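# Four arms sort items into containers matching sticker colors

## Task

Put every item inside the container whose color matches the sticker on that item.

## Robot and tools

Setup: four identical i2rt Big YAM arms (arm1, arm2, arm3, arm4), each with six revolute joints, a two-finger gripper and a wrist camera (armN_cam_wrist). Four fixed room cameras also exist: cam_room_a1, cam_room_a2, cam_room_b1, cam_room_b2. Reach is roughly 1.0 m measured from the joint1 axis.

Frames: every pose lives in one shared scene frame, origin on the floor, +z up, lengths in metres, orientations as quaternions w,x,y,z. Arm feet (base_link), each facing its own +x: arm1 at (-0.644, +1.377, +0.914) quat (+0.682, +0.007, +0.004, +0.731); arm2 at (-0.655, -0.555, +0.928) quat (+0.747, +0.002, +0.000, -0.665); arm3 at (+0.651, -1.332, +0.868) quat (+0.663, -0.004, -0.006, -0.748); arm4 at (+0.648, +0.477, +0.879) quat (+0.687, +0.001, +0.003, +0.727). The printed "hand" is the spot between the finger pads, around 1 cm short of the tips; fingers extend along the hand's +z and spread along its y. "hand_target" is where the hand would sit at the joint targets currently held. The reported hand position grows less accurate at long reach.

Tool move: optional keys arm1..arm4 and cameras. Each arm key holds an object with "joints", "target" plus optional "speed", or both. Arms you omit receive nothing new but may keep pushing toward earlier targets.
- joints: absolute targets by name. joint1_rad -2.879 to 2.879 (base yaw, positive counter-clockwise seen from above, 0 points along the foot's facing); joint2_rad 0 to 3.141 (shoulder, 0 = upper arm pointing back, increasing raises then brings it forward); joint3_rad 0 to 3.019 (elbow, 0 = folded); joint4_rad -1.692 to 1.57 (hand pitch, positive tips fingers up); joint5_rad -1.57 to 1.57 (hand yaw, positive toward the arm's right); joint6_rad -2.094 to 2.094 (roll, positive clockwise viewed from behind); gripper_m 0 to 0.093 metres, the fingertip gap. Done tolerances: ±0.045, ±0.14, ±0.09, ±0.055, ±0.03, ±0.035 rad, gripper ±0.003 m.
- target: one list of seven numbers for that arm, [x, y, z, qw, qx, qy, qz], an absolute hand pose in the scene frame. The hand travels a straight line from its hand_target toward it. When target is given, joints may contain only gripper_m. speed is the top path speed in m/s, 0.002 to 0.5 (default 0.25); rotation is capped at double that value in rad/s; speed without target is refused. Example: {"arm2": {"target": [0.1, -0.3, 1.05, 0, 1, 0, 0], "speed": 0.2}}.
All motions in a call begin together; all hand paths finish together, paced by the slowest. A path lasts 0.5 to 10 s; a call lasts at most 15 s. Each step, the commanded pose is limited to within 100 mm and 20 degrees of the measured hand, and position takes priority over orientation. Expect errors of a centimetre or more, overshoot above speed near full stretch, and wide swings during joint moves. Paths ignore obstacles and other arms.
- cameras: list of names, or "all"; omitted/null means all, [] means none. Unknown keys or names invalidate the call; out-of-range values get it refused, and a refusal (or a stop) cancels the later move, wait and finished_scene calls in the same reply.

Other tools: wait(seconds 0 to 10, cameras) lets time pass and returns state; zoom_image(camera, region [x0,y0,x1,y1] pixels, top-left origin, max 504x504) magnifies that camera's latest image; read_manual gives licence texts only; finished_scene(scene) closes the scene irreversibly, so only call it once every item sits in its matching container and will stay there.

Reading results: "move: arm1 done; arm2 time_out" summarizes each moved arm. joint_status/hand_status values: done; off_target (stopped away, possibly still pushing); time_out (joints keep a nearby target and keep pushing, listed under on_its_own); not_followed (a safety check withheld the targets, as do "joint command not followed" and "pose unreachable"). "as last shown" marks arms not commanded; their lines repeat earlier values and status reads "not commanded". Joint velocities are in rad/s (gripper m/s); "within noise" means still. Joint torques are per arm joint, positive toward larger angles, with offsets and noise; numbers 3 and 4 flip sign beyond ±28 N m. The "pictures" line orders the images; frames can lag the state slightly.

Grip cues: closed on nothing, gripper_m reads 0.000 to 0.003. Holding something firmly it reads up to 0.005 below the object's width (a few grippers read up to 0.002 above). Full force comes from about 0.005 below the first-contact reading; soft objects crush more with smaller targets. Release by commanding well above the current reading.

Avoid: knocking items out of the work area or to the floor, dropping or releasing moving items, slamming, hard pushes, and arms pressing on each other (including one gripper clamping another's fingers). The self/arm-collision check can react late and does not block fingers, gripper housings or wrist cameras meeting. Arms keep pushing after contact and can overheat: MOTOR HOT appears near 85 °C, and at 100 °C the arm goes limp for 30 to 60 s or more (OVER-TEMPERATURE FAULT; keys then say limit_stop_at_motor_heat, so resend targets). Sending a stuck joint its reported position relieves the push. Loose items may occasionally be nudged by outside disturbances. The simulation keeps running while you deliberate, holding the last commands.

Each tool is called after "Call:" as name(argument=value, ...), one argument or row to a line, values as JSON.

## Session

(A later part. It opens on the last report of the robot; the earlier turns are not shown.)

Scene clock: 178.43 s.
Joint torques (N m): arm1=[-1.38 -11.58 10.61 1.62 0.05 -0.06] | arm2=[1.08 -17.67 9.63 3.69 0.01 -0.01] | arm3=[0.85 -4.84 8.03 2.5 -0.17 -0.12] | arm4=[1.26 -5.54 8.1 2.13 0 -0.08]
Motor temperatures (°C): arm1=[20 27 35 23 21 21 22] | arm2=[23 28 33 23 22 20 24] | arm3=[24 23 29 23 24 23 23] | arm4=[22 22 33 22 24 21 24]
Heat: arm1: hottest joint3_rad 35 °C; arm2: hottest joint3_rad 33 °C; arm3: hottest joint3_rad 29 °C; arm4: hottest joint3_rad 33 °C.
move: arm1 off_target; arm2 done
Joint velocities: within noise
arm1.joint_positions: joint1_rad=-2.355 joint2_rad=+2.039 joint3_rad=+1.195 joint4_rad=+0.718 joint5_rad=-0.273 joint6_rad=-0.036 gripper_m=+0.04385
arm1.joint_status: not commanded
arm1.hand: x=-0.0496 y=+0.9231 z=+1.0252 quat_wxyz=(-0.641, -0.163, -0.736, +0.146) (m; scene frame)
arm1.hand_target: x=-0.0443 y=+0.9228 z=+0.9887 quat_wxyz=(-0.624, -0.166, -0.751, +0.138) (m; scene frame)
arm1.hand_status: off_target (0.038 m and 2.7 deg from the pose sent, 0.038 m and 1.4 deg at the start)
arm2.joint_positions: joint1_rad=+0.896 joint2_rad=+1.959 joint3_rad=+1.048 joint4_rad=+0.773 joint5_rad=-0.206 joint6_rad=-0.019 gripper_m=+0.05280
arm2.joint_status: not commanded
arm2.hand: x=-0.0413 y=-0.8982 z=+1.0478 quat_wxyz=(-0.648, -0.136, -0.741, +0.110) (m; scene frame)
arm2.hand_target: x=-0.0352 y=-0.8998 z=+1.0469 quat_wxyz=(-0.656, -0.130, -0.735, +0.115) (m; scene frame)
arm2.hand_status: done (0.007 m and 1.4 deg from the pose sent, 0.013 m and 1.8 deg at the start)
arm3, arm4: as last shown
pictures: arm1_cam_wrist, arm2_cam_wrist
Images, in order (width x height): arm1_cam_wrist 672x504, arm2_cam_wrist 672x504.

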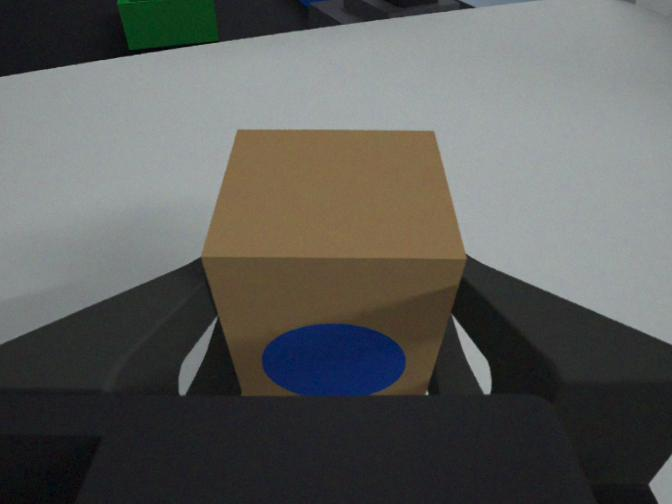

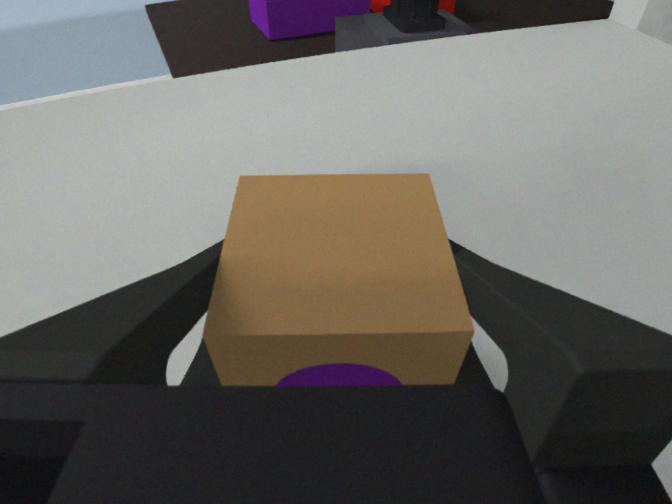

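Call:
move(
  arm1={"target": [-0.044, 0.923, 1.018, 0.6242, 0.1664, 0.7506, -0.1384], "speed": 0.06},
  arm2={"target": [-0.035, -0.90, 1.035, 0.6558, 0.1295, 0.7348, -0.1156], "speed": 0.06},
  cameras=["arm1_cam_wrist"],
)

Call:
move(
  arm1={"joints": {"gripper_m": 0.08}},
  arm2={"target": [-0.035, -0.90, 1.022, 0.6558, 0.1295, 0.7348, -0.1156], "speed": 0.06},
  cameras=["arm1_cam_wrist", "arm2_cam_wrist"],
)

Scene clock: 188.37 s.
Joint torques (N m): arm1=[-1.73 -15.21 10.09 0.49 0.08 -0.03] | arm2=[0.91 -17.55 9.35 3.7 -0.01 -0.01] | arm3=[0.67 -4.89 8.05 2.55 -0.18 -0.11] | arm4=[0.73 -5.36 8.13 2.15 0.01 -0.1]
Motor temperatures (°C): arm1=[20 26 35 23 21 21 22] | arm2=[23 28 32 23 22 20 24] | arm3=[24 23 29 23 24 23 23] | arm4=[22 22 33 22 24 21 24]
Heat: arm1: hottest joint3_rad 35 °C; arm2: hottest joint3_rad 32 °C; arm3: hottest joint3_rad 29 °C; arm4: hottest joint3_rad 33 °C.
move: arm1 done; arm2 done
Joint velocities: within noise
arm1.joint_positions: joint1_rad=-2.355 joint2_rad=+2.031 joint3_rad=+1.200 joint4_rad=+0.682 joint5_rad=-0.273 joint6_rad=-0.036 gripper_m=+0.04385
arm1.joint_status: not commanded
arm1.hand: x=-0.0492 y=+0.9227 z=+1.0251 quat_wxyz=(-0.633, -0.166, -0.743, +0.142) (m; scene frame)
arm1.hand_target: x=-0.0441 y=+0.9233 z=+1.0181 quat_wxyz=(-0.624, -0.166, -0.751, +0.138) (m; scene frame)
arm1.hand_status: done (0.009 m and 1.4 deg from the pose sent, 0.009 m and 2.7 deg at the start)
arm2.joint_positions: joint1_rad=+0.896 joint2_rad=+1.984 joint3_rad=+1.048 joint4_rad=+0.800 joint5_rad=-0.206 joint6_rad=-0.019 gripper_m=+0.05280
arm2.joint_status: not commanded
arm2.hand: x=-0.0408 y=-0.8984 z=+1.0373 quat_wxyz=(-0.649, -0.136, -0.740, +0.111) (m; scene frame)
arm2.hand_target: x=-0.0352 y=-0.8998 z=+1.0351 quat_wxyz=(-0.656, -0.130, -0.735, +0.116) (m; scene frame)
arm2.hand_status: done (0.006 m and 1.3 deg from the pose sent, 0.015 m and 1.4 deg at the start)
arm3, arm4: as last shown
pictures: arm1_cam_wrist
Images, in order (width x height): arm1_cam_wrist 672x504.

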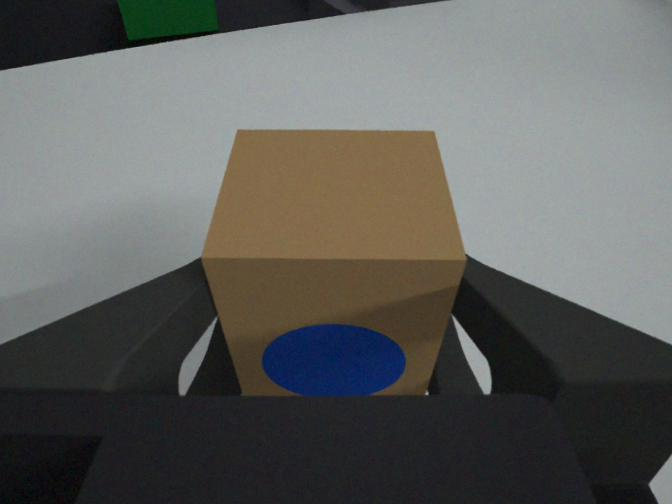

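Scene clock: 189.33 s.
Joint torques (N m): arm1=[-1.73 -15.5 10.11 1.35 0.08 -0.03] | arm2=[1.08 -16.56 9.18 3.41 0 -0.01] | arm3=[1.08 -4.78 8.06 2.54 -0.17 -0.11] | arm4=[0.97 -4.78 8.14 2.18 0.01 -0.08]
Motor temperatures (°C): arm1=[20 26 35 23 21 21 22] | arm2=[23 28 32 23 22 20 24] | arm3=[24 23 29 23 24 23 23] | arm4=[22 22 33 22 24 21 24]
Heat: arm1: hottest joint3_rad 35 °C; arm2: hottest joint3_rad 32 °C; arm3: hottest joint3_rad 29 °C; arm4: hottest joint3_rad 33 °C.
move: arm1 done; arm2 off_target
Joint velocities: within noise
arm1.joint_positions: joint1_rad=-2.355 joint2_rad=+2.034 joint3_rad=+1.200 joint4_rad=+0.663 joint5_rad=-0.272 joint6_rad=-0.036 gripper_m=+0.07996
arm1.joint_status: all done
arm1.hand: x=-0.0499 y=+0.9231 z=+1.0187 quat_wxyz=(-0.626, -0.170, -0.749, +0.138) (m; scene frame)
arm1.hand_target: x=-0.0441 y=+0.9232 z=+1.0181 quat_wxyz=(-0.624, -0.166, -0.751, +0.138) (m; scene frame)
arm1.hand_status: not commanded
arm2.joint_positions: joint1_rad=+0.896 joint2_rad=+2.001 joint3_rad=+1.048 joint4_rad=+0.837 joint5_rad=-0.206 joint6_rad=-0.020 gripper_m=+0.05280
arm2.joint_status: not commanded
arm2.hand: x=-0.0402 y=-0.8988 z=+1.0347 quat_wxyz=(-0.656, -0.133, -0.734, +0.114) (m; scene frame)
arm2.hand_target: x=-0.0355 y=-0.8996 z=+1.0220 quat_wxyz=(-0.656, -0.130, -0.735, +0.116) (m; scene frame)
arm2.hand_status: off_target (0.014 m and 0.5 deg from the pose sent, 0.016 m and 1.3 deg at the start)
arm3, arm4: as last shown
pictures: arm1_cam_wrist, arm2_cam_wrist
Images, in order (width x height): arm1_cam_wrist 672x504, arm2_cam_wrist 672x504.

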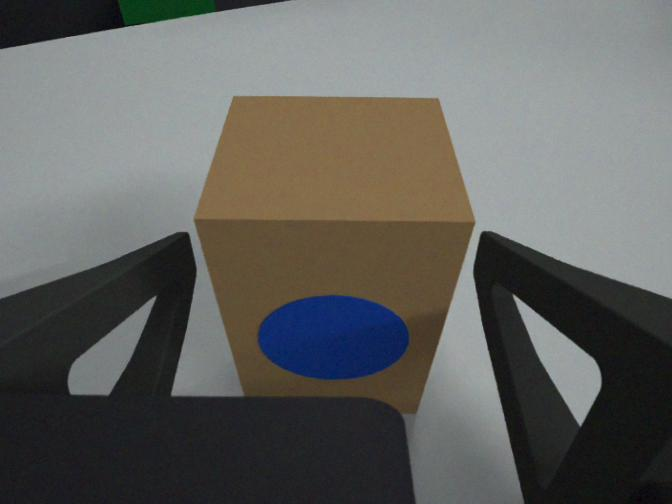

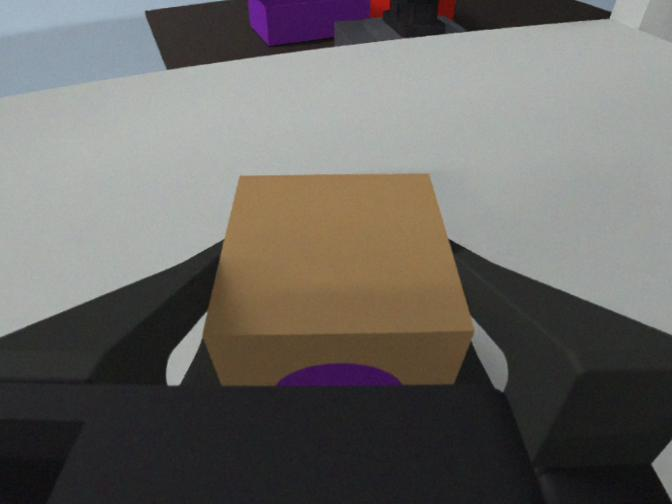

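Call:
move(
  arm1={"target": [-0.20, 0.993, 1.07, 0.6242, 0.1664, 0.7506, -0.1384], "speed": 0.15},
  arm2={"joints": {"gripper_m": 0.082}},
  cameras=["arm1_cam_wrist", "arm2_cam_wrist"],
)

Scene clock: 194.37 s.
Joint torques (N m): arm1=[-2.2 -11.46 8.13 2.47 -0.08 -0.06] | arm2=[1.03 -17.03 9.11 3.41 -0.01 -0.01] | arm3=[0.73 -4.84 8.08 2.51 -0.17 -0.11] | arm4=[1.38 -5.19 8.23 2.17 0.05 -0.07]
Motor temperatures (°C): arm1=[20 26 35 23 21 21 22] | arm2=[23 28 32 23 22 20 24] | arm3=[24 23 29 23 24 23 23] | arm4=[22 22 33 22 24 21 24]
Heat: arm1: hottest joint3_rad 35 °C; arm2: hottest joint3_rad 32 °C; arm3: hottest joint3_rad 29 °C; arm4: hottest joint3_rad 33 °C.
move: arm1 off_target; arm2 done
Joint velocities: within noise
arm1.joint_positions: joint1_rad=-2.458 joint2_rad=+1.644 joint3_rad=+0.735 joint4_rad=+0.698 joint5_rad=-0.382 joint6_rad=-0.056 gripper_m=+0.07996
arm1.joint_status: not commanded
arm1.hand: x=-0.1982 y=+0.9966 z=+1.0589 quat_wxyz=(-0.616, -0.173, -0.758, +0.128) (m; scene frame)
arm1.hand_target: x=-0.2000 y=+0.9931 z=+1.0699 quat_wxyz=(-0.624, -0.166, -0.751, +0.138) (m; scene frame)
arm1.hand_status: off_target (0.012 m and 1.9 deg from the pose sent, 0.173 m and 0.5 deg at the start)
arm2.joint_positions: joint1_rad=+0.896 joint2_rad=+2.007 joint3_rad=+1.048 joint4_rad=+0.837 joint5_rad=-0.206 joint6_rad=-0.020 gripper_m=+0.08193
arm2.joint_status: all done
arm2.hand: x=-0.0403 y=-0.8987 z=+1.0311 quat_wxyz=(-0.654, -0.134, -0.736, +0.113) (m; scene frame)
arm2.hand_target: x=-0.0355 y=-0.8996 z=+1.0221 quat_wxyz=(-0.656, -0.129, -0.735, +0.116) (m; scene frame)
arm2.hand_status: not commanded
arm3, arm4: as last shown
pictures: arm1_cam_wrist, arm2_cam_wrist
Images, in order (width x height): arm1_cam_wrist 672x504, arm2_cam_wrist 672x504.

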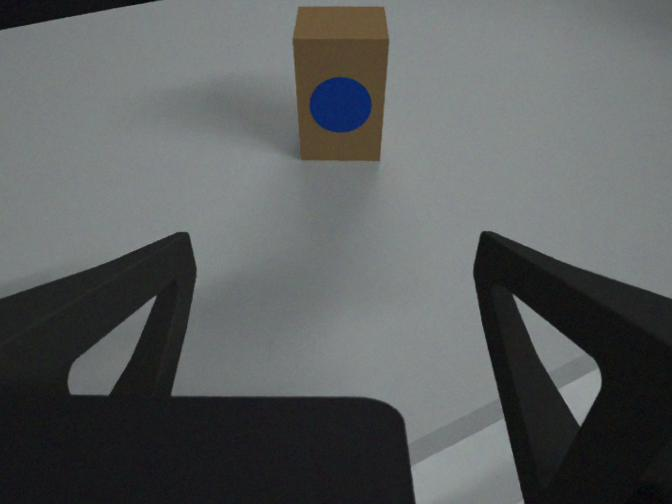

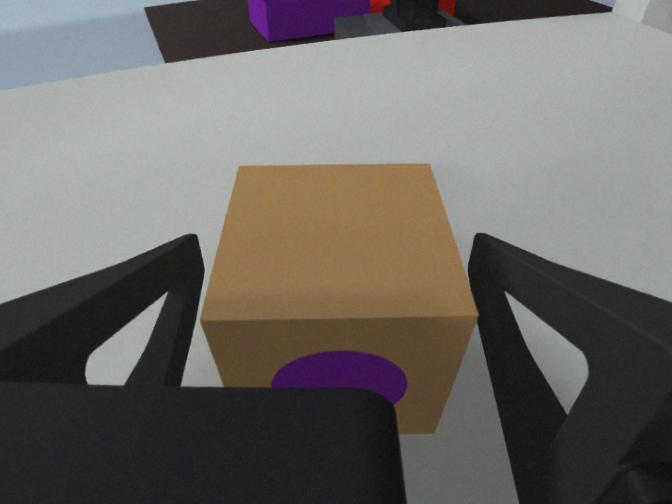

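Call:
move(
  arm2={"target": [-0.20, -0.84, 1.06, 0.6558, 0.1295, 0.7348, -0.1156], "speed": 0.15},
  arm3={"target": [0.11, -0.926, 1.08, 0.1139, -0.7432, 0.131, 0.6461], "speed": 0.2},
  arm4={"target": [0.11, 0.883, 1.085, 0.1083, -0.7444, 0.1245, 0.6471], "speed": 0.2},
  cameras=["arm2_cam_wrist", "arm3_cam_wrist", "arm4_cam_wrist"],
)

Scene clock: 201.13 s.
Joint torques (N m): arm1=[-2.84 -10.99 8.2 2.36 -0.11 -0.04] | arm2=[0.21 -13.8 5.98 3.41 -0.23 -0.07] | arm3=[2.32 -16.26 11.19 1.54 -0.01 -0.16] | arm4=[1.32 -15.15 10.13 1.42 -0.12 -0.11]
Motor temperatures (°C): arm1=[20 26 34 23 21 21 22] | arm2=[23 27 32 23 22 20 24] | arm3=[24 23 29 23 24 23 23] | arm4=[22 22 33 22 24 21 24]
Heat: arm1: hottest joint3_rad 34 °C; arm2: hottest joint3_rad 32 °C; arm3: hottest joint3_rad 29 °C; arm4: hottest joint3_rad 33 °C.
move: arm2 done; arm3 off_target; arm4 off_target
Joint velocities: within noise
arm1: as last shown
arm2.joint_positions: joint1_rad=+0.809 joint2_rad=+1.672 joint3_rad=+0.572 joint4_rad=+0.960 joint5_rad=-0.297 joint6_rad=-0.026 gripper_m=+0.08193
arm2.joint_status: not commanded
arm2.hand: x=-0.1961 y=-0.8386 z=+1.0544 quat_wxyz=(-0.650, -0.136, -0.740, +0.107) (m; scene frame)
arm2.hand_target: x=-0.2000 y=-0.8400 z=+1.0600 quat_wxyz=(-0.656, -0.130, -0.735, +0.116) (m; scene frame)
arm2.hand_status: done (0.007 m and 1.6 deg from the pose sent, 0.173 m and 0.6 deg at the start)
arm3.joint_positions: joint1_rad=-2.199 joint2_rad=+1.708 joint3_rad=+0.985 joint4_rad=+0.552 joint5_rad=-0.381 joint6_rad=-0.058 gripper_m=+0.09306
arm3.joint_status: not commanded
arm3.hand: x=+0.1260 y=-0.9276 z=+1.0651 quat_wxyz=(+0.110, -0.749, +0.144, +0.637) (m; scene frame)
arm3.hand_target: x=+0.1108 y=-0.9268 z=+1.0800 quat_wxyz=(+0.114, -0.743, +0.131, +0.646) (m; scene frame)
arm3.hand_status: off_target (0.022 m and 2.0 deg from the pose sent, 0.282 m and 9.5 deg at the start)
arm4.joint_positions: joint1_rad=+0.761 joint2_rad=+1.724 joint3_rad=+0.984 joint4_rad=+0.568 joint5_rad=-0.405 joint6_rad=-0.053 gripper_m=+0.09310
arm4.joint_status: not commanded
arm4.hand: x=+0.1231 y=+0.8786 z=+1.0772 quat_wxyz=(-0.104, +0.747, -0.137, -0.642) (m; scene frame)
arm4.hand_target: x=+0.1106 y=+0.8825 z=+1.0850 quat_wxyz=(-0.108, +0.744, -0.125, -0.647) (m; scene frame)
arm4.hand_status: off_target (0.016 m and 1.7 deg from the pose sent, 0.283 m and 10.2 deg at the start)
pictures: arm2_cam_wrist, arm3_cam_wrist, arm4_cam_wrist
Images, in order (width x height): arm2_cam_wrist 672x504, arm3_cam_wrist 672x504, arm4_cam_wrist 672x504.

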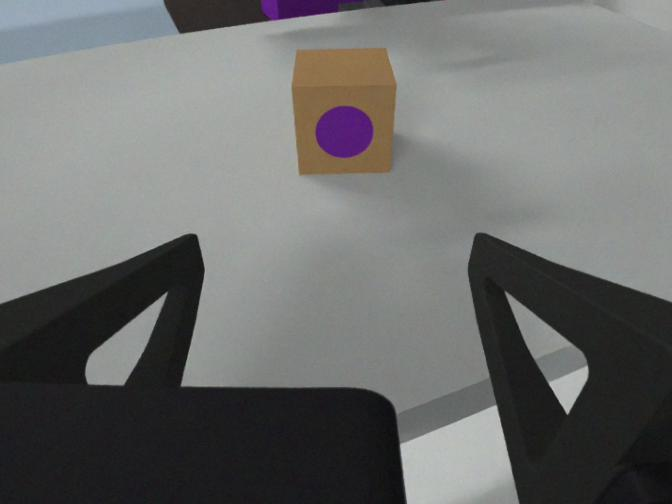

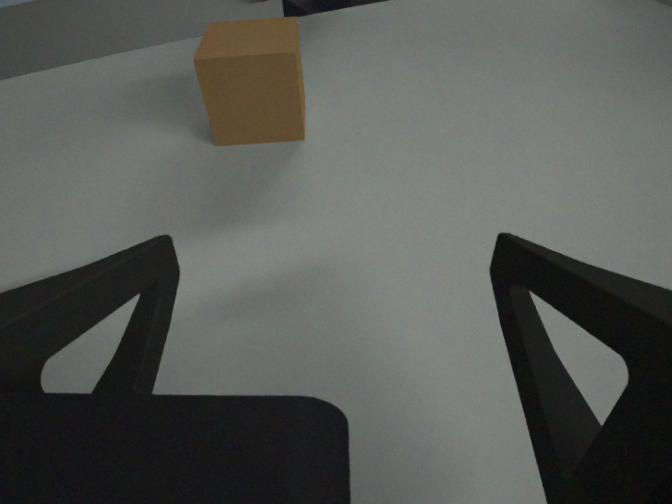

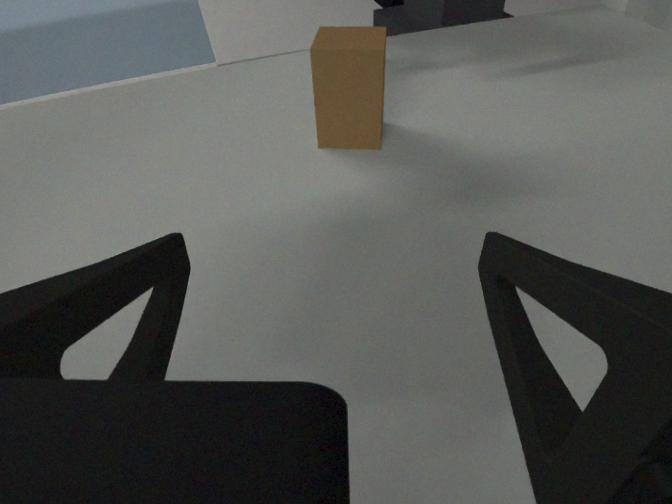

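Call:
move(
  arm3={"target": [0.000, -0.929, 1.052, 0.0657, -0.7509, 0.0756, 0.6528], "speed": 0.12},
  arm4={"target": [-0.067, 0.951, 1.050, 0.1083, -0.7444, 0.1245, 0.6471], "speed": 0.12},
  cameras=["arm2_cam_wrist", "arm3_cam_wrist", "arm4_cam_wrist", "arm1_cam_wrist"],
)

Scene clock: 224.73 s.
Joint torques (N m): arm1=[-2.67 -11.46 8.23 2.3 -0.09 -0.03] | arm2=[0.09 -13.92 5.98 3.43 -0.22 -0.07] | arm3=[2.32 -19.84 11.97 1.51 -0.14 -0.12] | arm4=[1.44 -22.36 11.82 1.28 0.16 0.1]
Motor temperatures (°C): arm1=[20 26 33 23 21 21 22] | arm2=[23 27 31 23 22 20 23] | arm3=[24 23 29 23 24 23 23] | arm4=[22 23 35 22 24 21 24]
Heat: arm1: hottest joint3_rad 33 °C; arm2: hottest joint3_rad 31 °C; arm3: hottest joint3_rad 29 °C; arm4: hottest joint3_rad 35 °C.
move: arm3 off_target; arm4 off_target
Joint velocities: within noise
arm1, arm2: as last shown
arm2.hand: x=-0.1961 y=-0.8385 z=+1.0544 quat_wxyz=(-0.650, -0.136, -0.740, +0.107) (m; scene frame)
arm2.hand_target: x=-0.2000 y=-0.8399 z=+1.0600 quat_wxyz=(-0.656, -0.129, -0.735, +0.116) (m; scene frame)
arm3.joint_positions: joint1_rad=-2.109 joint2_rad=+1.942 joint3_rad=+1.260 joint4_rad=+0.504 joint5_rad=-0.437 joint6_rad=-0.069 gripper_m=+0.09306
arm3.joint_status: not commanded
arm3.hand: x=+0.0173 y=-0.9301 z=+1.0385 quat_wxyz=(+0.062, -0.758, +0.089, +0.643) (m; scene frame)
arm3.hand_target: x=+0.0012 y=-0.9299 z=+1.0521 quat_wxyz=(+0.066, -0.751, +0.076, +0.653) (m; scene frame)
arm3.hand_status: off_target (0.022 m and 2.1 deg from the pose sent, 0.127 m and 9.5 deg at the start)
arm4.joint_positions: joint1_rad=+0.864 joint2_rad=+2.149 joint3_rad=+1.580 joint4_rad=+0.407 joint5_rad=-0.313 joint6_rad=-0.053 gripper_m=+0.09310
arm4.joint_status: not commanded
arm4.hand: x=-0.0534 y=+0.9458 z=+1.0468 quat_wxyz=(-0.107, +0.748, -0.126, -0.643) (m; scene frame)
arm4.hand_target: x=-0.0660 y=+0.9501 z=+1.0500 quat_wxyz=(-0.108, +0.744, -0.124, -0.647) (m; scene frame)
arm4.hand_status: off_target (0.015 m and 0.7 deg from the pose sent, 0.205 m and 1.7 deg at the start)
pictures: arm1_cam_wrist, arm2_cam_wrist, arm3_cam_wrist, arm4_cam_wrist
Images, in order (width x height): arm1_cam_wrist 672x504, arm2_cam_wrist 672x504, arm3_cam_wrist 672x504, arm4_cam_wrist 672x504.

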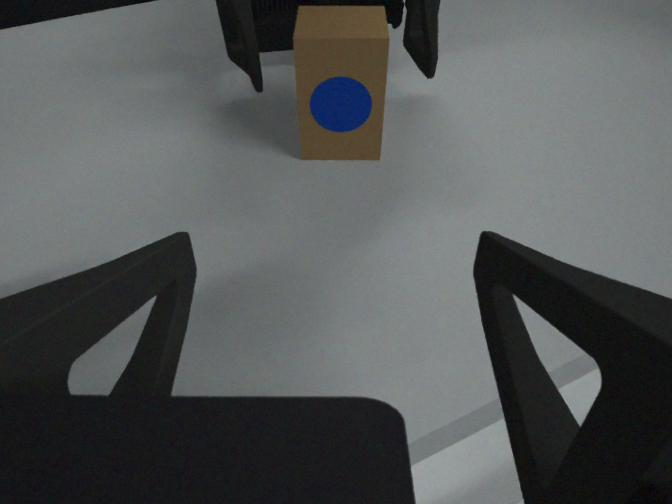

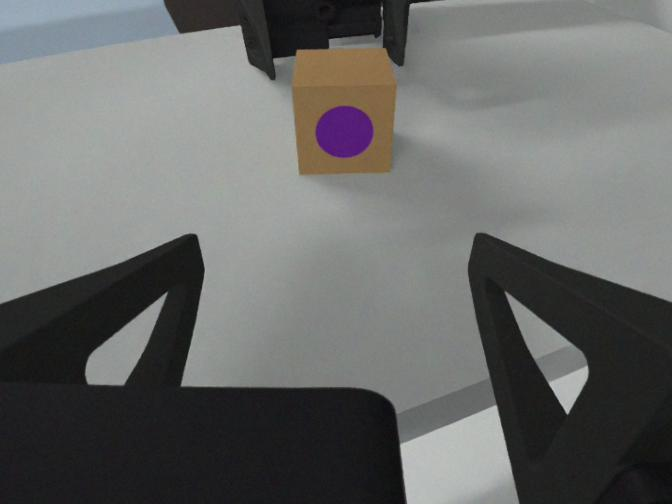

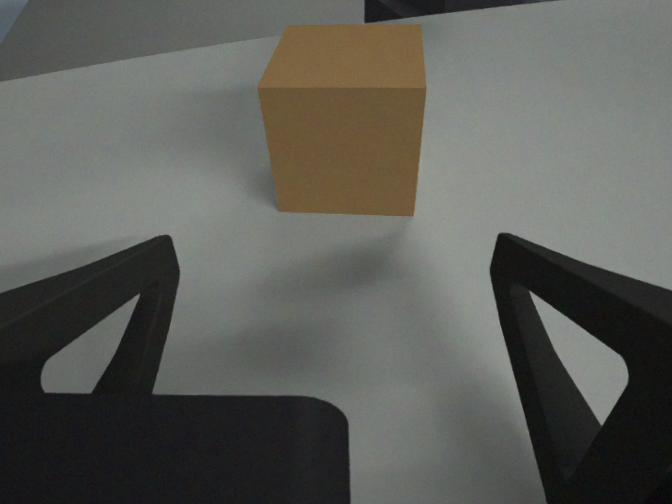

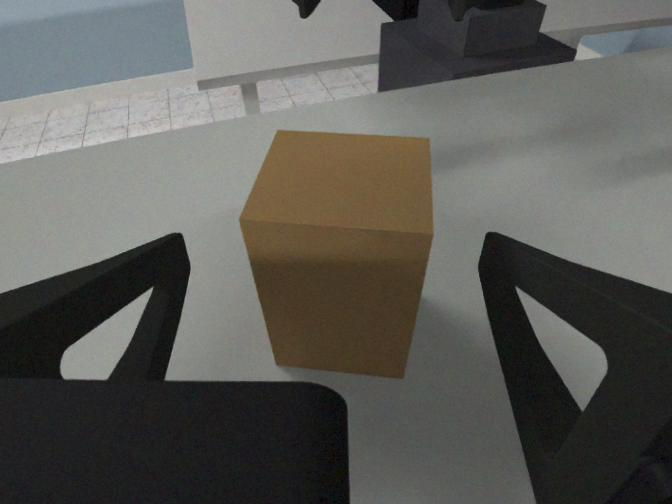

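Call:
move(
  arm3={"target": [-0.080, -0.911, 1.056, 0.0657, -0.7509, 0.0756, 0.6528], "speed": 0.1},
  arm4={"joints": {"gripper_m": 0.033}},
  cameras=["arm2_cam_wrist", "arm3_cam_wrist", "arm4_cam_wrist"],
)

Scene clock: 234.40 s.
Joint torques (N m): arm1=[-2.32 -10.64 8.2 2.45 -0.11 -0.04] | arm2=[0.32 -13.92 6 3.41 -0.22 -0.07] | arm3=[2.2 -22.77 12.94 1.48 0.04 -0.06] | arm4=[1.55 -22.36 11.82 0.98 0.13 0.07]
Motor temperatures (°C): arm1=[20 26 32 23 21 21 22] | arm2=[23 27 30 23 22 20 23] | arm3=[24 24 29 23 24 23 23] | arm4=[22 25 35 22 24 21 25]
Heat: arm1: hottest joint3_rad 32 °C; arm2: hottest joint3_rad 30 °C; arm3: hottest joint3_rad 29 °C; arm4: hottest joint3_rad 35 °C.
move: arm3 off_target; arm4 off_target
Joint velocities: within noise
arm1, arm2: as last shown
arm2.hand_target: x=-0.2000 y=-0.8400 z=+1.0600 quat_wxyz=(-0.656, -0.129, -0.735, +0.116) (m; scene frame)
arm3.joint_positions: joint1_rad=-2.059 joint2_rad=+2.096 joint3_rad=+1.541 joint4_rad=+0.381 joint5_rad=-0.393 joint6_rad=-0.070 gripper_m=+0.09306
arm3.joint_status: not commanded
arm3.hand: x=-0.0628 y=-0.9109 z=+1.0429 quat_wxyz=(+0.064, -0.758, +0.084, +0.643) (m; scene frame)
arm3.hand_target: x=-0.0787 y=-0.9120 z=+1.0563 quat_wxyz=(+0.066, -0.751, +0.076, +0.653) (m; scene frame)
arm3.hand_status: off_target (0.022 m and 1.7 deg from the pose sent, 0.101 m and 2.1 deg at the start)
arm4.joint_positions: joint1_rad=+0.864 joint2_rad=+2.149 joint3_rad=+1.580 joint4_rad=+0.407 joint5_rad=-0.311 joint6_rad=-0.053 gripper_m=+0.04475
arm4.joint_status: gripper_m off_target (ended at +0.04477, target +0.03300)
arm4.hand: x=-0.0534 y=+0.9461 z=+1.0470 quat_wxyz=(-0.108, +0.748, -0.127, -0.643) (m; scene frame)
arm4.hand_target: x=-0.0660 y=+0.9501 z=+1.0500 quat_wxyz=(-0.108, +0.744, -0.124, -0.647) (m; scene frame)
arm4.hand_status: not commanded
pictures: arm2_cam_wrist, arm3_cam_wrist, arm4_cam_wrist
Images, in order (width x height): arm2_cam_wrist 672x504, arm3_cam_wrist 672x504, arm4_cam_wrist 672x504.

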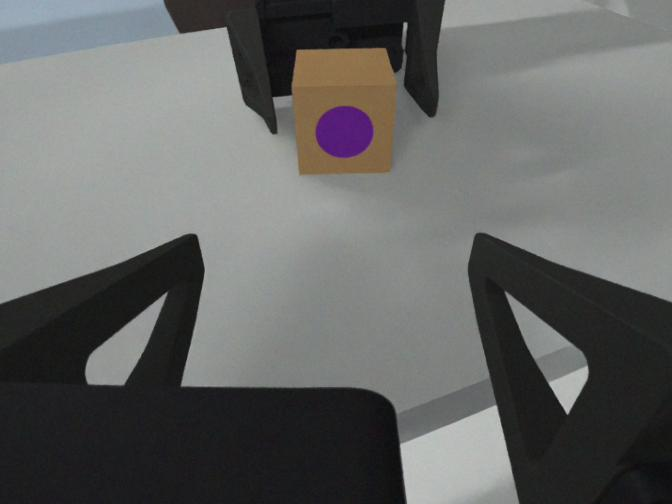

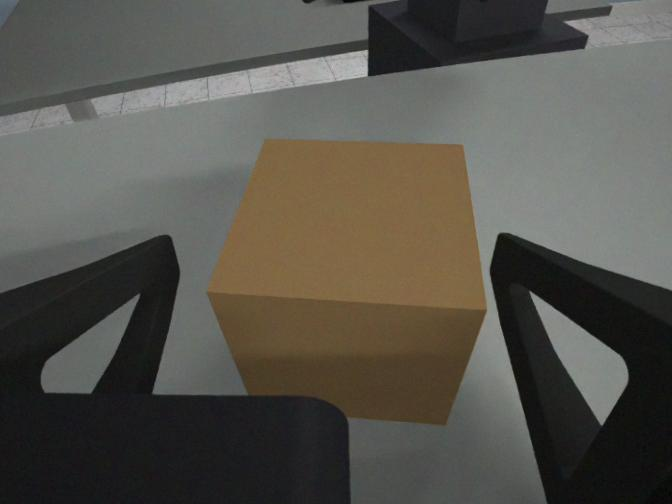

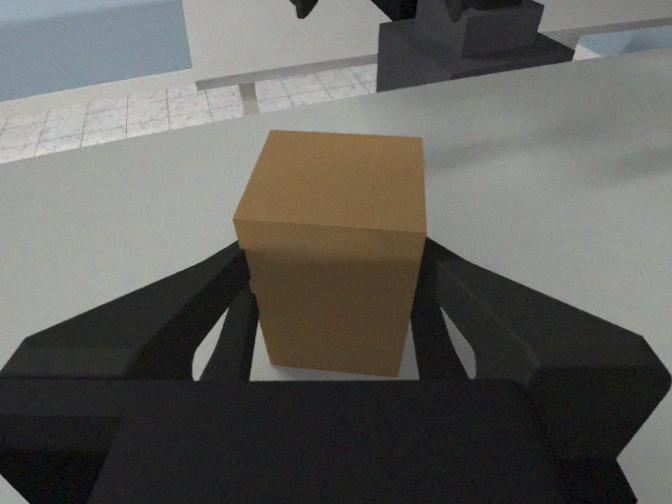

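Call:
move(
  arm3={"joints": {"gripper_m": 0.045}},
  arm4={"target": [-0.06, 0.949, 1.135, 0.1083, -0.7444, 0.1245, 0.6471], "speed": 0.15},
  cameras=["arm3_cam_wrist", "arm4_cam_wrist"],
)

Call:
move(
  arm3={"target": [-0.07, -0.912, 1.145, 0.0657, -0.7509, 0.0756, 0.6528], "speed": 0.15},
  arm4={"target": [0.26, 0.83, 1.15, 0.1083, -0.7444, 0.1245, 0.6471], "speed": 0.25},
  cameras=["arm2_cam_wrist", "arm3_cam_wrist", "arm4_cam_wrist"],
)

Scene clock: 242.60 s.
Joint torques (N m): arm1=[-2.02 -11.4 8.12 2.39 -0.07 -0.03] | arm2=[0.21 -13.8 6 3.44 -0.22 -0.08] | arm3=[2.43 -22.71 12.97 1.52 -0.03 -0.05] | arm4=[0.79 -25.7 12.36 1.18 0.02 0.05]
Motor temperatures (°C): arm1=[20 26 32 23 21 21 22] | arm2=[23 27 30 23 22 20 23] | arm3=[24 24 30 23 24 23 23] | arm4=[22 25 35 22 24 21 25]
Heat: arm1: hottest joint3_rad 32 °C; arm2: hottest joint3_rad 30 °C; arm3: hottest joint3_rad 30 °C; arm4: hottest joint3_rad 35 °C.
move: arm3 off_target; arm4 off_target
Joint velocities: within noise
arm1, arm2: as last shown
arm3.joint_positions: joint1_rad=-2.059 joint2_rad=+2.096 joint3_rad=+1.541 joint4_rad=+0.381 joint5_rad=-0.391 joint6_rad=-0.070 gripper_m=+0.05401
arm3.joint_status: gripper_m off_target (ended at +0.05403, target +0.04500)
arm3.hand: x=-0.0627 y=-0.9106 z=+1.0428 quat_wxyz=(+0.065, -0.758, +0.084, +0.643) (m; scene frame)
arm3.hand_target: x=-0.0786 y=-0.9120 z=+1.0563 quat_wxyz=(+0.066, -0.751, +0.076, +0.653) (m; scene frame)
arm3.hand_status: not commanded
arm4.joint_positions: joint1_rad=+0.864 joint2_rad=+2.068 joint3_rad=+1.618 joint4_rad=+0.246 joint5_rad=-0.311 joint6_rad=-0.053 gripper_m=+0.04475
arm4.joint_status: not commanded
arm4.hand: x=-0.0505 y=+0.9442 z=+1.0969 quat_wxyz=(-0.100, +0.760, -0.133, -0.628) (m; scene frame)
arm4.hand_target: x=-0.0580 y=+0.9475 z=+1.1352 quat_wxyz=(-0.108, +0.744, -0.124, -0.647) (m; scene frame)
arm4.hand_status: off_target (0.040 m and 3.1 deg from the pose sent, 0.088 m and 0.7 deg at the start)
pictures: arm3_cam_wrist, arm4_cam_wrist
Images, in order (width x height): arm3_cam_wrist 672x504, arm4_cam_wrist 672x504.

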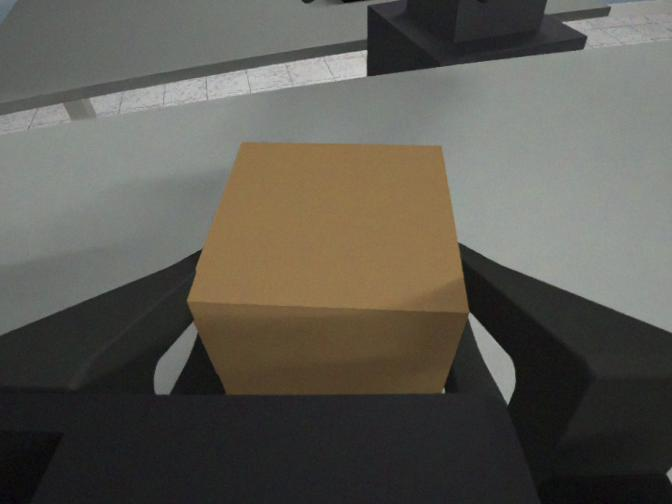

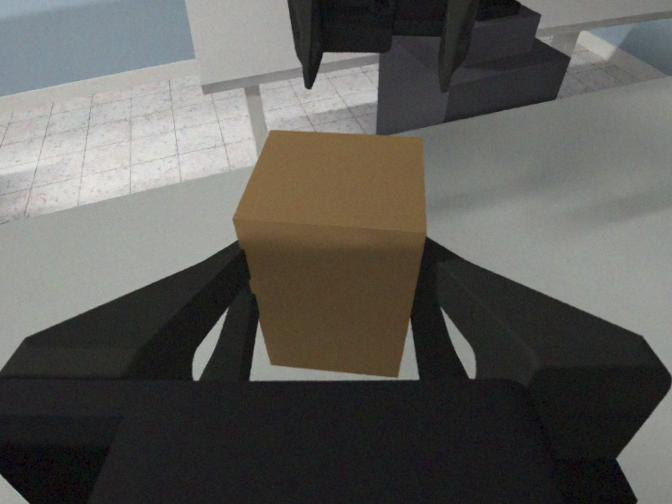

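Scene clock: 244.53 s.
Joint torques (N m): arm1=[-2.67 -11.63 8.14 2.35 -0.08 -0.08] | arm2=[0.15 -13.86 5.98 3.45 -0.22 -0.07] | arm3=[1.85 -25.7 13.89 1.72 -0.17 -0.07] | arm4=[0.91 -10.11 8.69 1.29 -0.15 -0.11]
Motor temperatures (°C): arm1=[20 26 32 23 21 21 22] | arm2=[23 27 30 23 22 20 23] | arm3=[24 24 30 23 24 23 23] | arm4=[22 25 35 22 24 21 25]
Heat: arm1: hottest joint3_rad 32 °C; arm2: hottest joint3_rad 30 °C; arm3: hottest joint3_rad 30 °C; arm4: hottest joint3_rad 35 °C.
move: arm3 off_target; arm4 done
Joint velocities: within noise
arm1, arm2: as last shown
arm3.joint_positions: joint1_rad=-2.059 joint2_rad=+2.007 joint3_rad=+1.577 joint4_rad=+0.207 joint5_rad=-0.394 joint6_rad=-0.070 gripper_m=+0.05401
arm3.joint_status: not commanded
arm3.hand: x=-0.0574 y=-0.9141 z=+1.0954 quat_wxyz=(+0.055, -0.772, +0.091, +0.627) (m; scene frame)
arm3.hand_target: x=-0.0670 y=-0.9139 z=+1.1450 quat_wxyz=(+0.066, -0.751, +0.076, +0.653) (m; scene frame)
arm3.hand_status: off_target (0.051 m and 4.4 deg from the pose sent, 0.103 m and 1.7 deg at the start)
arm4.joint_positions: joint1_rad=+0.600 joint2_rad=+1.285 joint3_rad=+0.707 joint4_rad=+0.402 joint5_rad=-0.570 joint6_rad=-0.083 gripper_m=+0.04475
arm4.joint_status: not commanded
arm4.hand: x=+0.2612 y=+0.8302 z=+1.1458 quat_wxyz=(-0.104, +0.744, -0.133, -0.646) (m; scene frame)
arm4.hand_target: x=+0.2599 y=+0.8299 z=+1.1501 quat_wxyz=(-0.108, +0.744, -0.124, -0.647) (m; scene frame)
arm4.hand_status: done (0.004 m and 1.1 deg from the pose sent, 0.335 m and 3.1 deg at the start)
pictures: arm2_cam_wrist, arm3_cam_wrist, arm4_cam_wrist
Images, in order (width x height): arm2_cam_wrist 672x504, arm3_cam_wrist 672x504, arm4_cam_wrist 672x504.

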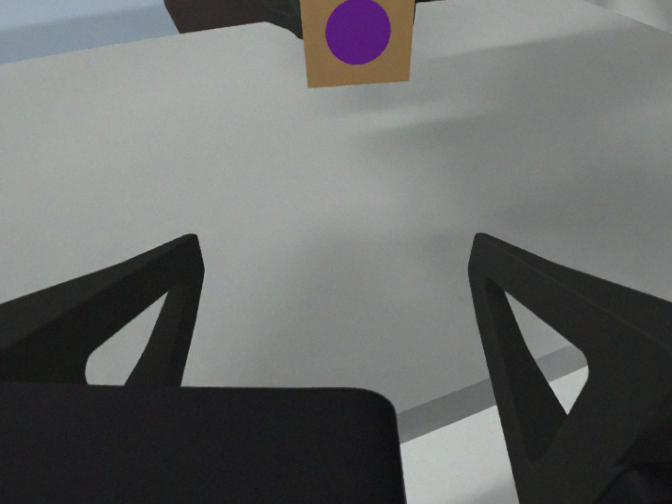

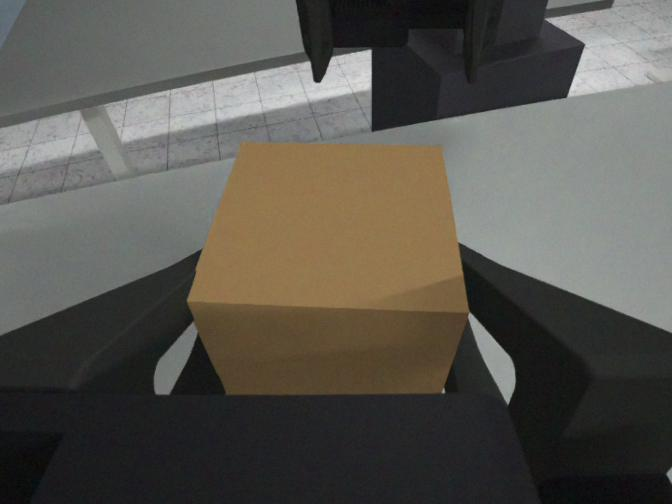

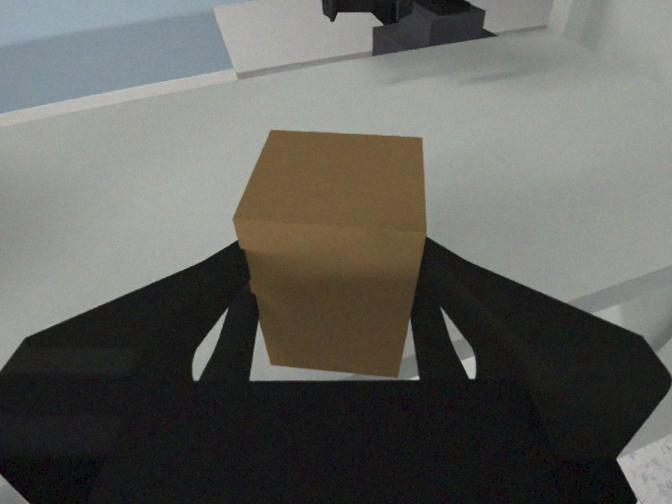

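Call:
move(
  arm3={"target": [0.26, -0.97, 1.15, 0.0657, -0.7509, 0.0756, 0.6528], "speed": 0.25},
  arm4={"joints": {"joint1_rad": -1.897, "joint2_rad": 0.6, "joint3_rad": 1.2, "joint4_rad": -1.5, "joint5_rad": 0, "joint6_rad": 0}},
  cameras=[],
)

Call:
move(
  arm3={"joints": {"joint2_rad": 0.6, "joint3_rad": 1.2, "joint4_rad": -1.5, "joint5_rad": 0, "joint6_rad": 0}},
  arm4={"joints": {"joint1_rad": -1.897, "joint2_rad": 1.75, "joint3_rad": 1.6, "joint4_rad": -1.6}},
  cameras=["arm4_cam_wrist"],
)

Call:
move(
  arm3={"joints": {"joint1_rad": 1.782, "joint2_rad": 0.6, "joint3_rad": 1.2, "joint4_rad": -1.5, "joint5_rad": 0, "joint6_rad": 0}},
  cameras=["arm3_cam_wrist"],
)

Scene clock: 267.53 s.
Joint torques (N m): arm1=[-2.67 -11.05 8.17 2.44 -0.07 -0.06] | arm2=[0.15 -13.92 6.01 3.41 -0.22 -0.07] | arm3=[1.08 -11.75 8.44 1.55 -0.21 -0.13] | arm4=[0.56 0.15 9.05 0.79 -0.01 0.12]
Motor temperatures (°C): arm1=[20 26 32 23 21 21 22] | arm2=[23 27 30 23 22 20 23] | arm3=[24 25 34 23 24 23 24] | arm4=[22 24 36 22 24 21 26]
Heat: arm1: hottest joint3_rad 32 °C; arm2: hottest joint3_rad 30 °C; arm3: hottest joint3_rad 34 °C; arm4: hottest joint3_rad 36 °C.
move: arm3 done; arm4 done
Joint velocities: within noise
arm1, arm2: as last shown
arm3.joint_positions: joint1_rad=-2.411 joint2_rad=+1.312 joint3_rad=+0.791 joint4_rad=+0.333 joint5_rad=-0.750 joint6_rad=-0.133 gripper_m=+0.05401
arm3.joint_status: not commanded
arm3.hand: x=+0.2581 y=-0.9699 z=+1.1486 quat_wxyz=(+0.063, -0.751, +0.079, +0.653) (m; scene frame)
arm3.hand_target: x=+0.2600 y=-0.9700 z=+1.1499 quat_wxyz=(+0.066, -0.751, +0.076, +0.653) (m; scene frame)
arm3.hand_status: done (0.002 m and 0.5 deg from the pose sent, 0.327 m and 4.4 deg at the start)
arm4.joint_positions: joint1_rad=-1.894 joint2_rad=+0.610 joint3_rad=+1.184 joint4_rad=-1.491 joint5_rad=+0.003 joint6_rad=-0.011 gripper_m=+0.04473
arm4.joint_status: all done
arm4.hand: x=+0.8624 y=+0.4197 z=+1.2937 quat_wxyz=(-0.316, -0.121, -0.940, +0.048) (m; scene frame)
arm4.hand_target: x=+0.8576 y=+0.4208 z=+1.3018 quat_wxyz=(-0.324, -0.127, -0.936, +0.046) (m; scene frame)
arm4.hand_status: not commanded
pictures: none
No camera images: "cameras" was empty.

Scene clock: 269.40 s.
Joint torques (N m): arm1=[-2.49 -10.99 8.08 2.25 -0.06 -0.03] | arm2=[0.15 -13.86 6 3.44 -0.21 -0.07] | arm3=[0.97 -0.03 8.81 1.01 0.12 0.02] | arm4=[0.09 -19.19 9.18 -0.55 -0.02 0.13]
Motor temperatures (°C): arm1=[20 26 32 23 21 21 22] | arm2=[23 27 30 23 22 20 23] | arm3=[24 25 34 23 24 23 24] | arm4=[22 24 36 22 24 21 26]
Heat: arm1: hottest joint3_rad 32 °C; arm2: hottest joint3_rad 30 °C; arm3: hottest joint3_rad 34 °C; arm4: hottest joint3_rad 36 °C.
move: arm3 done; arm4 done
Joint velocities: within noise
arm1, arm2: as last shown
arm3.joint_positions: joint1_rad=-2.411 joint2_rad=+0.606 joint3_rad=+1.195 joint4_rad=-1.495 joint5_rad=-0.003 joint6_rad=-0.007 gripper_m=+0.05395
arm3.joint_status: all done
arm3.hand: x=+0.5253 y=-1.1468 z=+1.2855 quat_wxyz=(+0.145, -0.841, +0.435, +0.286) (m; scene frame)
arm3.hand_target: x=+0.5279 y=-1.1483 z=+1.2884 quat_wxyz=(+0.147, -0.838, +0.440, +0.288) (m; scene frame)
arm3.hand_status: not commanded
arm4.joint_positions: joint1_rad=-1.894 joint2_rad=+1.763 joint3_rad=+1.578 joint4_rad=-1.594 joint5_rad=+0.003 joint6_rad=-0.011 gripper_m=+0.04473
arm4.joint_status: all done
arm4.hand: x=+1.1168 y=+0.3490 z=+1.0560 quat_wxyz=(+0.105, -0.127, -0.986, -0.011) (m; scene frame)
arm4.hand_target: x=+1.1209 y=+0.3470 z=+1.0693 quat_wxyz=(+0.091, -0.134, -0.987, -0.010) (m; scene frame)
arm4.hand_status: not commanded
pictures: arm4_cam_wrist
Images, in order (width x height): arm4_cam_wrist 672x504.

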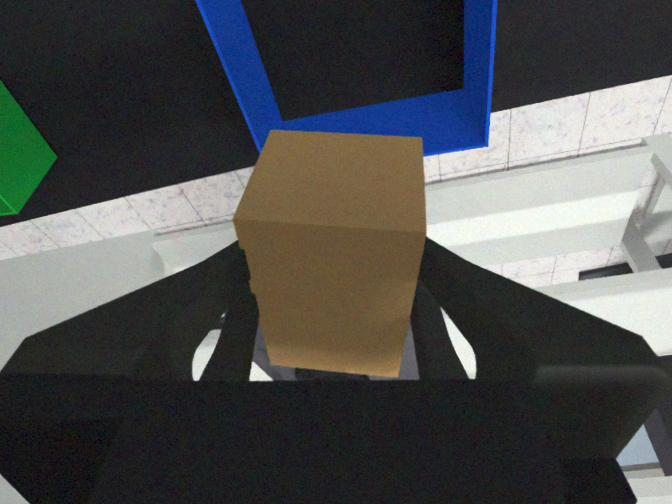

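Scene clock: 272.10 s.
Joint torques (N m): arm1=[-2.08 -11.93 8.23 2.47 -0.03 -0.05] | arm2=[0.09 -13.86 5.98 3.44 -0.21 -0.07] | arm3=[2.02 0.44 8.76 1.03 0.12 0] | arm4=[0.38 -19.66 9.21 -0.49 -0.01 0.16]
Motor temperatures (°C): arm1=[20 26 32 23 21 21 21] | arm2=[23 27 29 23 22 20 23] | arm3=[24 25 33 23 24 23 24] | arm4=[22 24 36 22 24 21 26]
Heat: arm1: hottest joint3_rad 32 °C; arm2: hottest joint3_rad 29 °C; arm3: hottest joint3_rad 33 °C; arm4: hottest joint3_rad 36 °C.
move: arm3 done
Joint velocities: within noise
arm1.joint_positions: joint1_rad=-2.458 joint2_rad=+1.644 joint3_rad=+0.735 joint4_rad=+0.698 joint5_rad=-0.382 joint6_rad=-0.056 gripper_m=+0.07996
arm1.joint_status: not commanded
arm1.hand: x=-0.1982 y=+0.9966 z=+1.0589 quat_wxyz=(-0.616, -0.173, -0.758, +0.128) (m; scene frame)
arm1.hand_target: x=-0.2000 y=+0.9931 z=+1.0699 quat_wxyz=(-0.624, -0.166, -0.751, +0.138) (m; scene frame)
arm1.hand_status: not commanded
arm2, arm4: as last shown
arm3.joint_positions: joint1_rad=+1.771 joint2_rad=+0.606 joint3_rad=+1.195 joint4_rad=-1.496 joint5_rad=-0.002 joint6_rad=-0.005 gripper_m=+0.05406
arm3.joint_status: all done
arm3.hand: x=+0.8682 y=-1.3086 z=+1.2880 quat_wxyz=(-0.326, +0.043, -0.944, -0.007) (m; scene frame)
arm3.hand_target: x=+0.8653 y=-1.3068 z=+1.2909 quat_wxyz=(-0.329, +0.045, -0.943, -0.008) (m; scene frame)
arm3.hand_status: not commanded
pictures: arm3_cam_wrist
Images, in order (width x height): arm3_cam_wrist 672x504.

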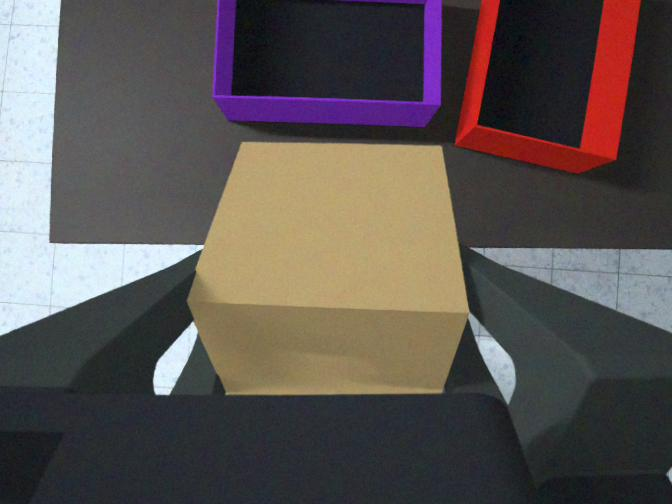

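Call:
move(
  arm3={"target": [1.160, -1.286, 0.92, 0.0827, 0.0435, -0.9956, 0.0036], "speed": 0.25},
  arm4={"target": [1.125, 0.345, 0.83, 0.0743, -0.1327, -0.9883, -0.01], "speed": 0.2},
  cameras=["arm3_cam_wrist", "arm4_cam_wrist"],
)

Scene clock: 282.70 s.
Joint torques (N m): arm1=[-2.26 -11.22 8.05 2.44 -0.09 -0.06] | arm2=[0.15 -13.92 6 3.44 -0.22 -0.07] | arm3=[1.26 -20.78 10.78 -0.96 -0.06 -0.05] | arm4=[0.44 -17.85 6.26 0.08 -0.05 0.08]
Motor temperatures (°C): arm1=[20 26 32 23 21 21 21] | arm2=[23 27 29 23 22 20 23] | arm3=[24 25 33 23 24 23 24] | arm4=[22 24 36 22 24 21 26]
Heat: arm1: hottest joint3_rad 32 °C; arm2: hottest joint3_rad 29 °C; arm3: hottest joint3_rad 33 °C; arm4: hottest joint3_rad 36 °C.
move: arm3 off_target; arm4 done
Joint velocities: within noise
arm1: as last shown
arm2.joint_positions: joint1_rad=+0.809 joint2_rad=+1.672 joint3_rad=+0.572 joint4_rad=+0.960 joint5_rad=-0.297 joint6_rad=-0.026 gripper_m=+0.08193
arm2.joint_status: not commanded
arm2.hand: x=-0.1961 y=-0.8385 z=+1.0544 quat_wxyz=(-0.650, -0.136, -0.740, +0.107) (m; scene frame)
arm2.hand_target: x=-0.2000 y=-0.8400 z=+1.0600 quat_wxyz=(-0.656, -0.129, -0.735, +0.116) (m; scene frame)
arm2.hand_status: not commanded
arm3.joint_positions: joint1_rad=+1.771 joint2_rad=+1.918 joint3_rad=+1.392 joint4_rad=-1.261 joint5_rad=-0.011 joint6_rad=-0.005 gripper_m=+0.05406
arm3.joint_status: not commanded
arm3.hand: x=+1.1416 y=-1.2907 z=+0.8994 quat_wxyz=(+0.107, +0.041, -0.993, +0.005) (m; scene frame)
arm3.hand_target: x=+1.1590 y=-1.2861 z=+0.9202 quat_wxyz=(+0.083, +0.044, -0.996, +0.004) (m; scene frame)
arm3.hand_status: off_target (0.028 m and 2.9 deg from the pose sent, 0.470 m and 47.6 deg at the start)
arm4.joint_positions: joint1_rad=-1.894 joint2_rad=+1.989 joint3_rad=+1.286 joint4_rad=-1.013 joint5_rad=-0.001 joint6_rad=-0.011 gripper_m=+0.04473
arm4.joint_status: not commanded
arm4.hand: x=+1.1237 y=+0.3467 z=+0.8360 quat_wxyz=(+0.074, -0.127, -0.989, -0.008) (m; scene frame)
arm4.hand_target: x=+1.1249 y=+0.3450 z=+0.8300 quat_wxyz=(+0.074, -0.133, -0.988, -0.010) (m; scene frame)
arm4.hand_status: done (0.006 m and 0.6 deg from the pose sent, 0.226 m and 3.6 deg at the start)
pictures: arm3_cam_wrist, arm4_cam_wrist
Images, in order (width x height): arm3_cam_wrist 672x504, arm4_cam_wrist 672x504.

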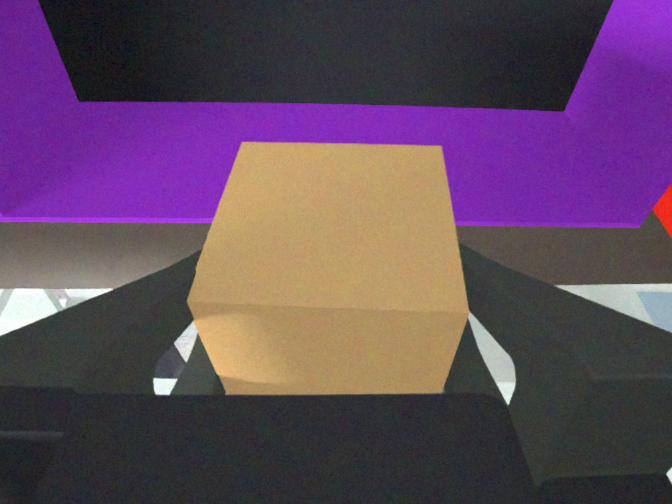

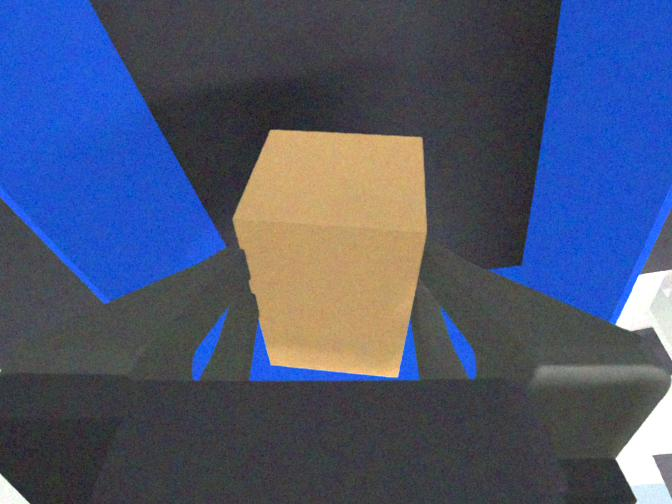

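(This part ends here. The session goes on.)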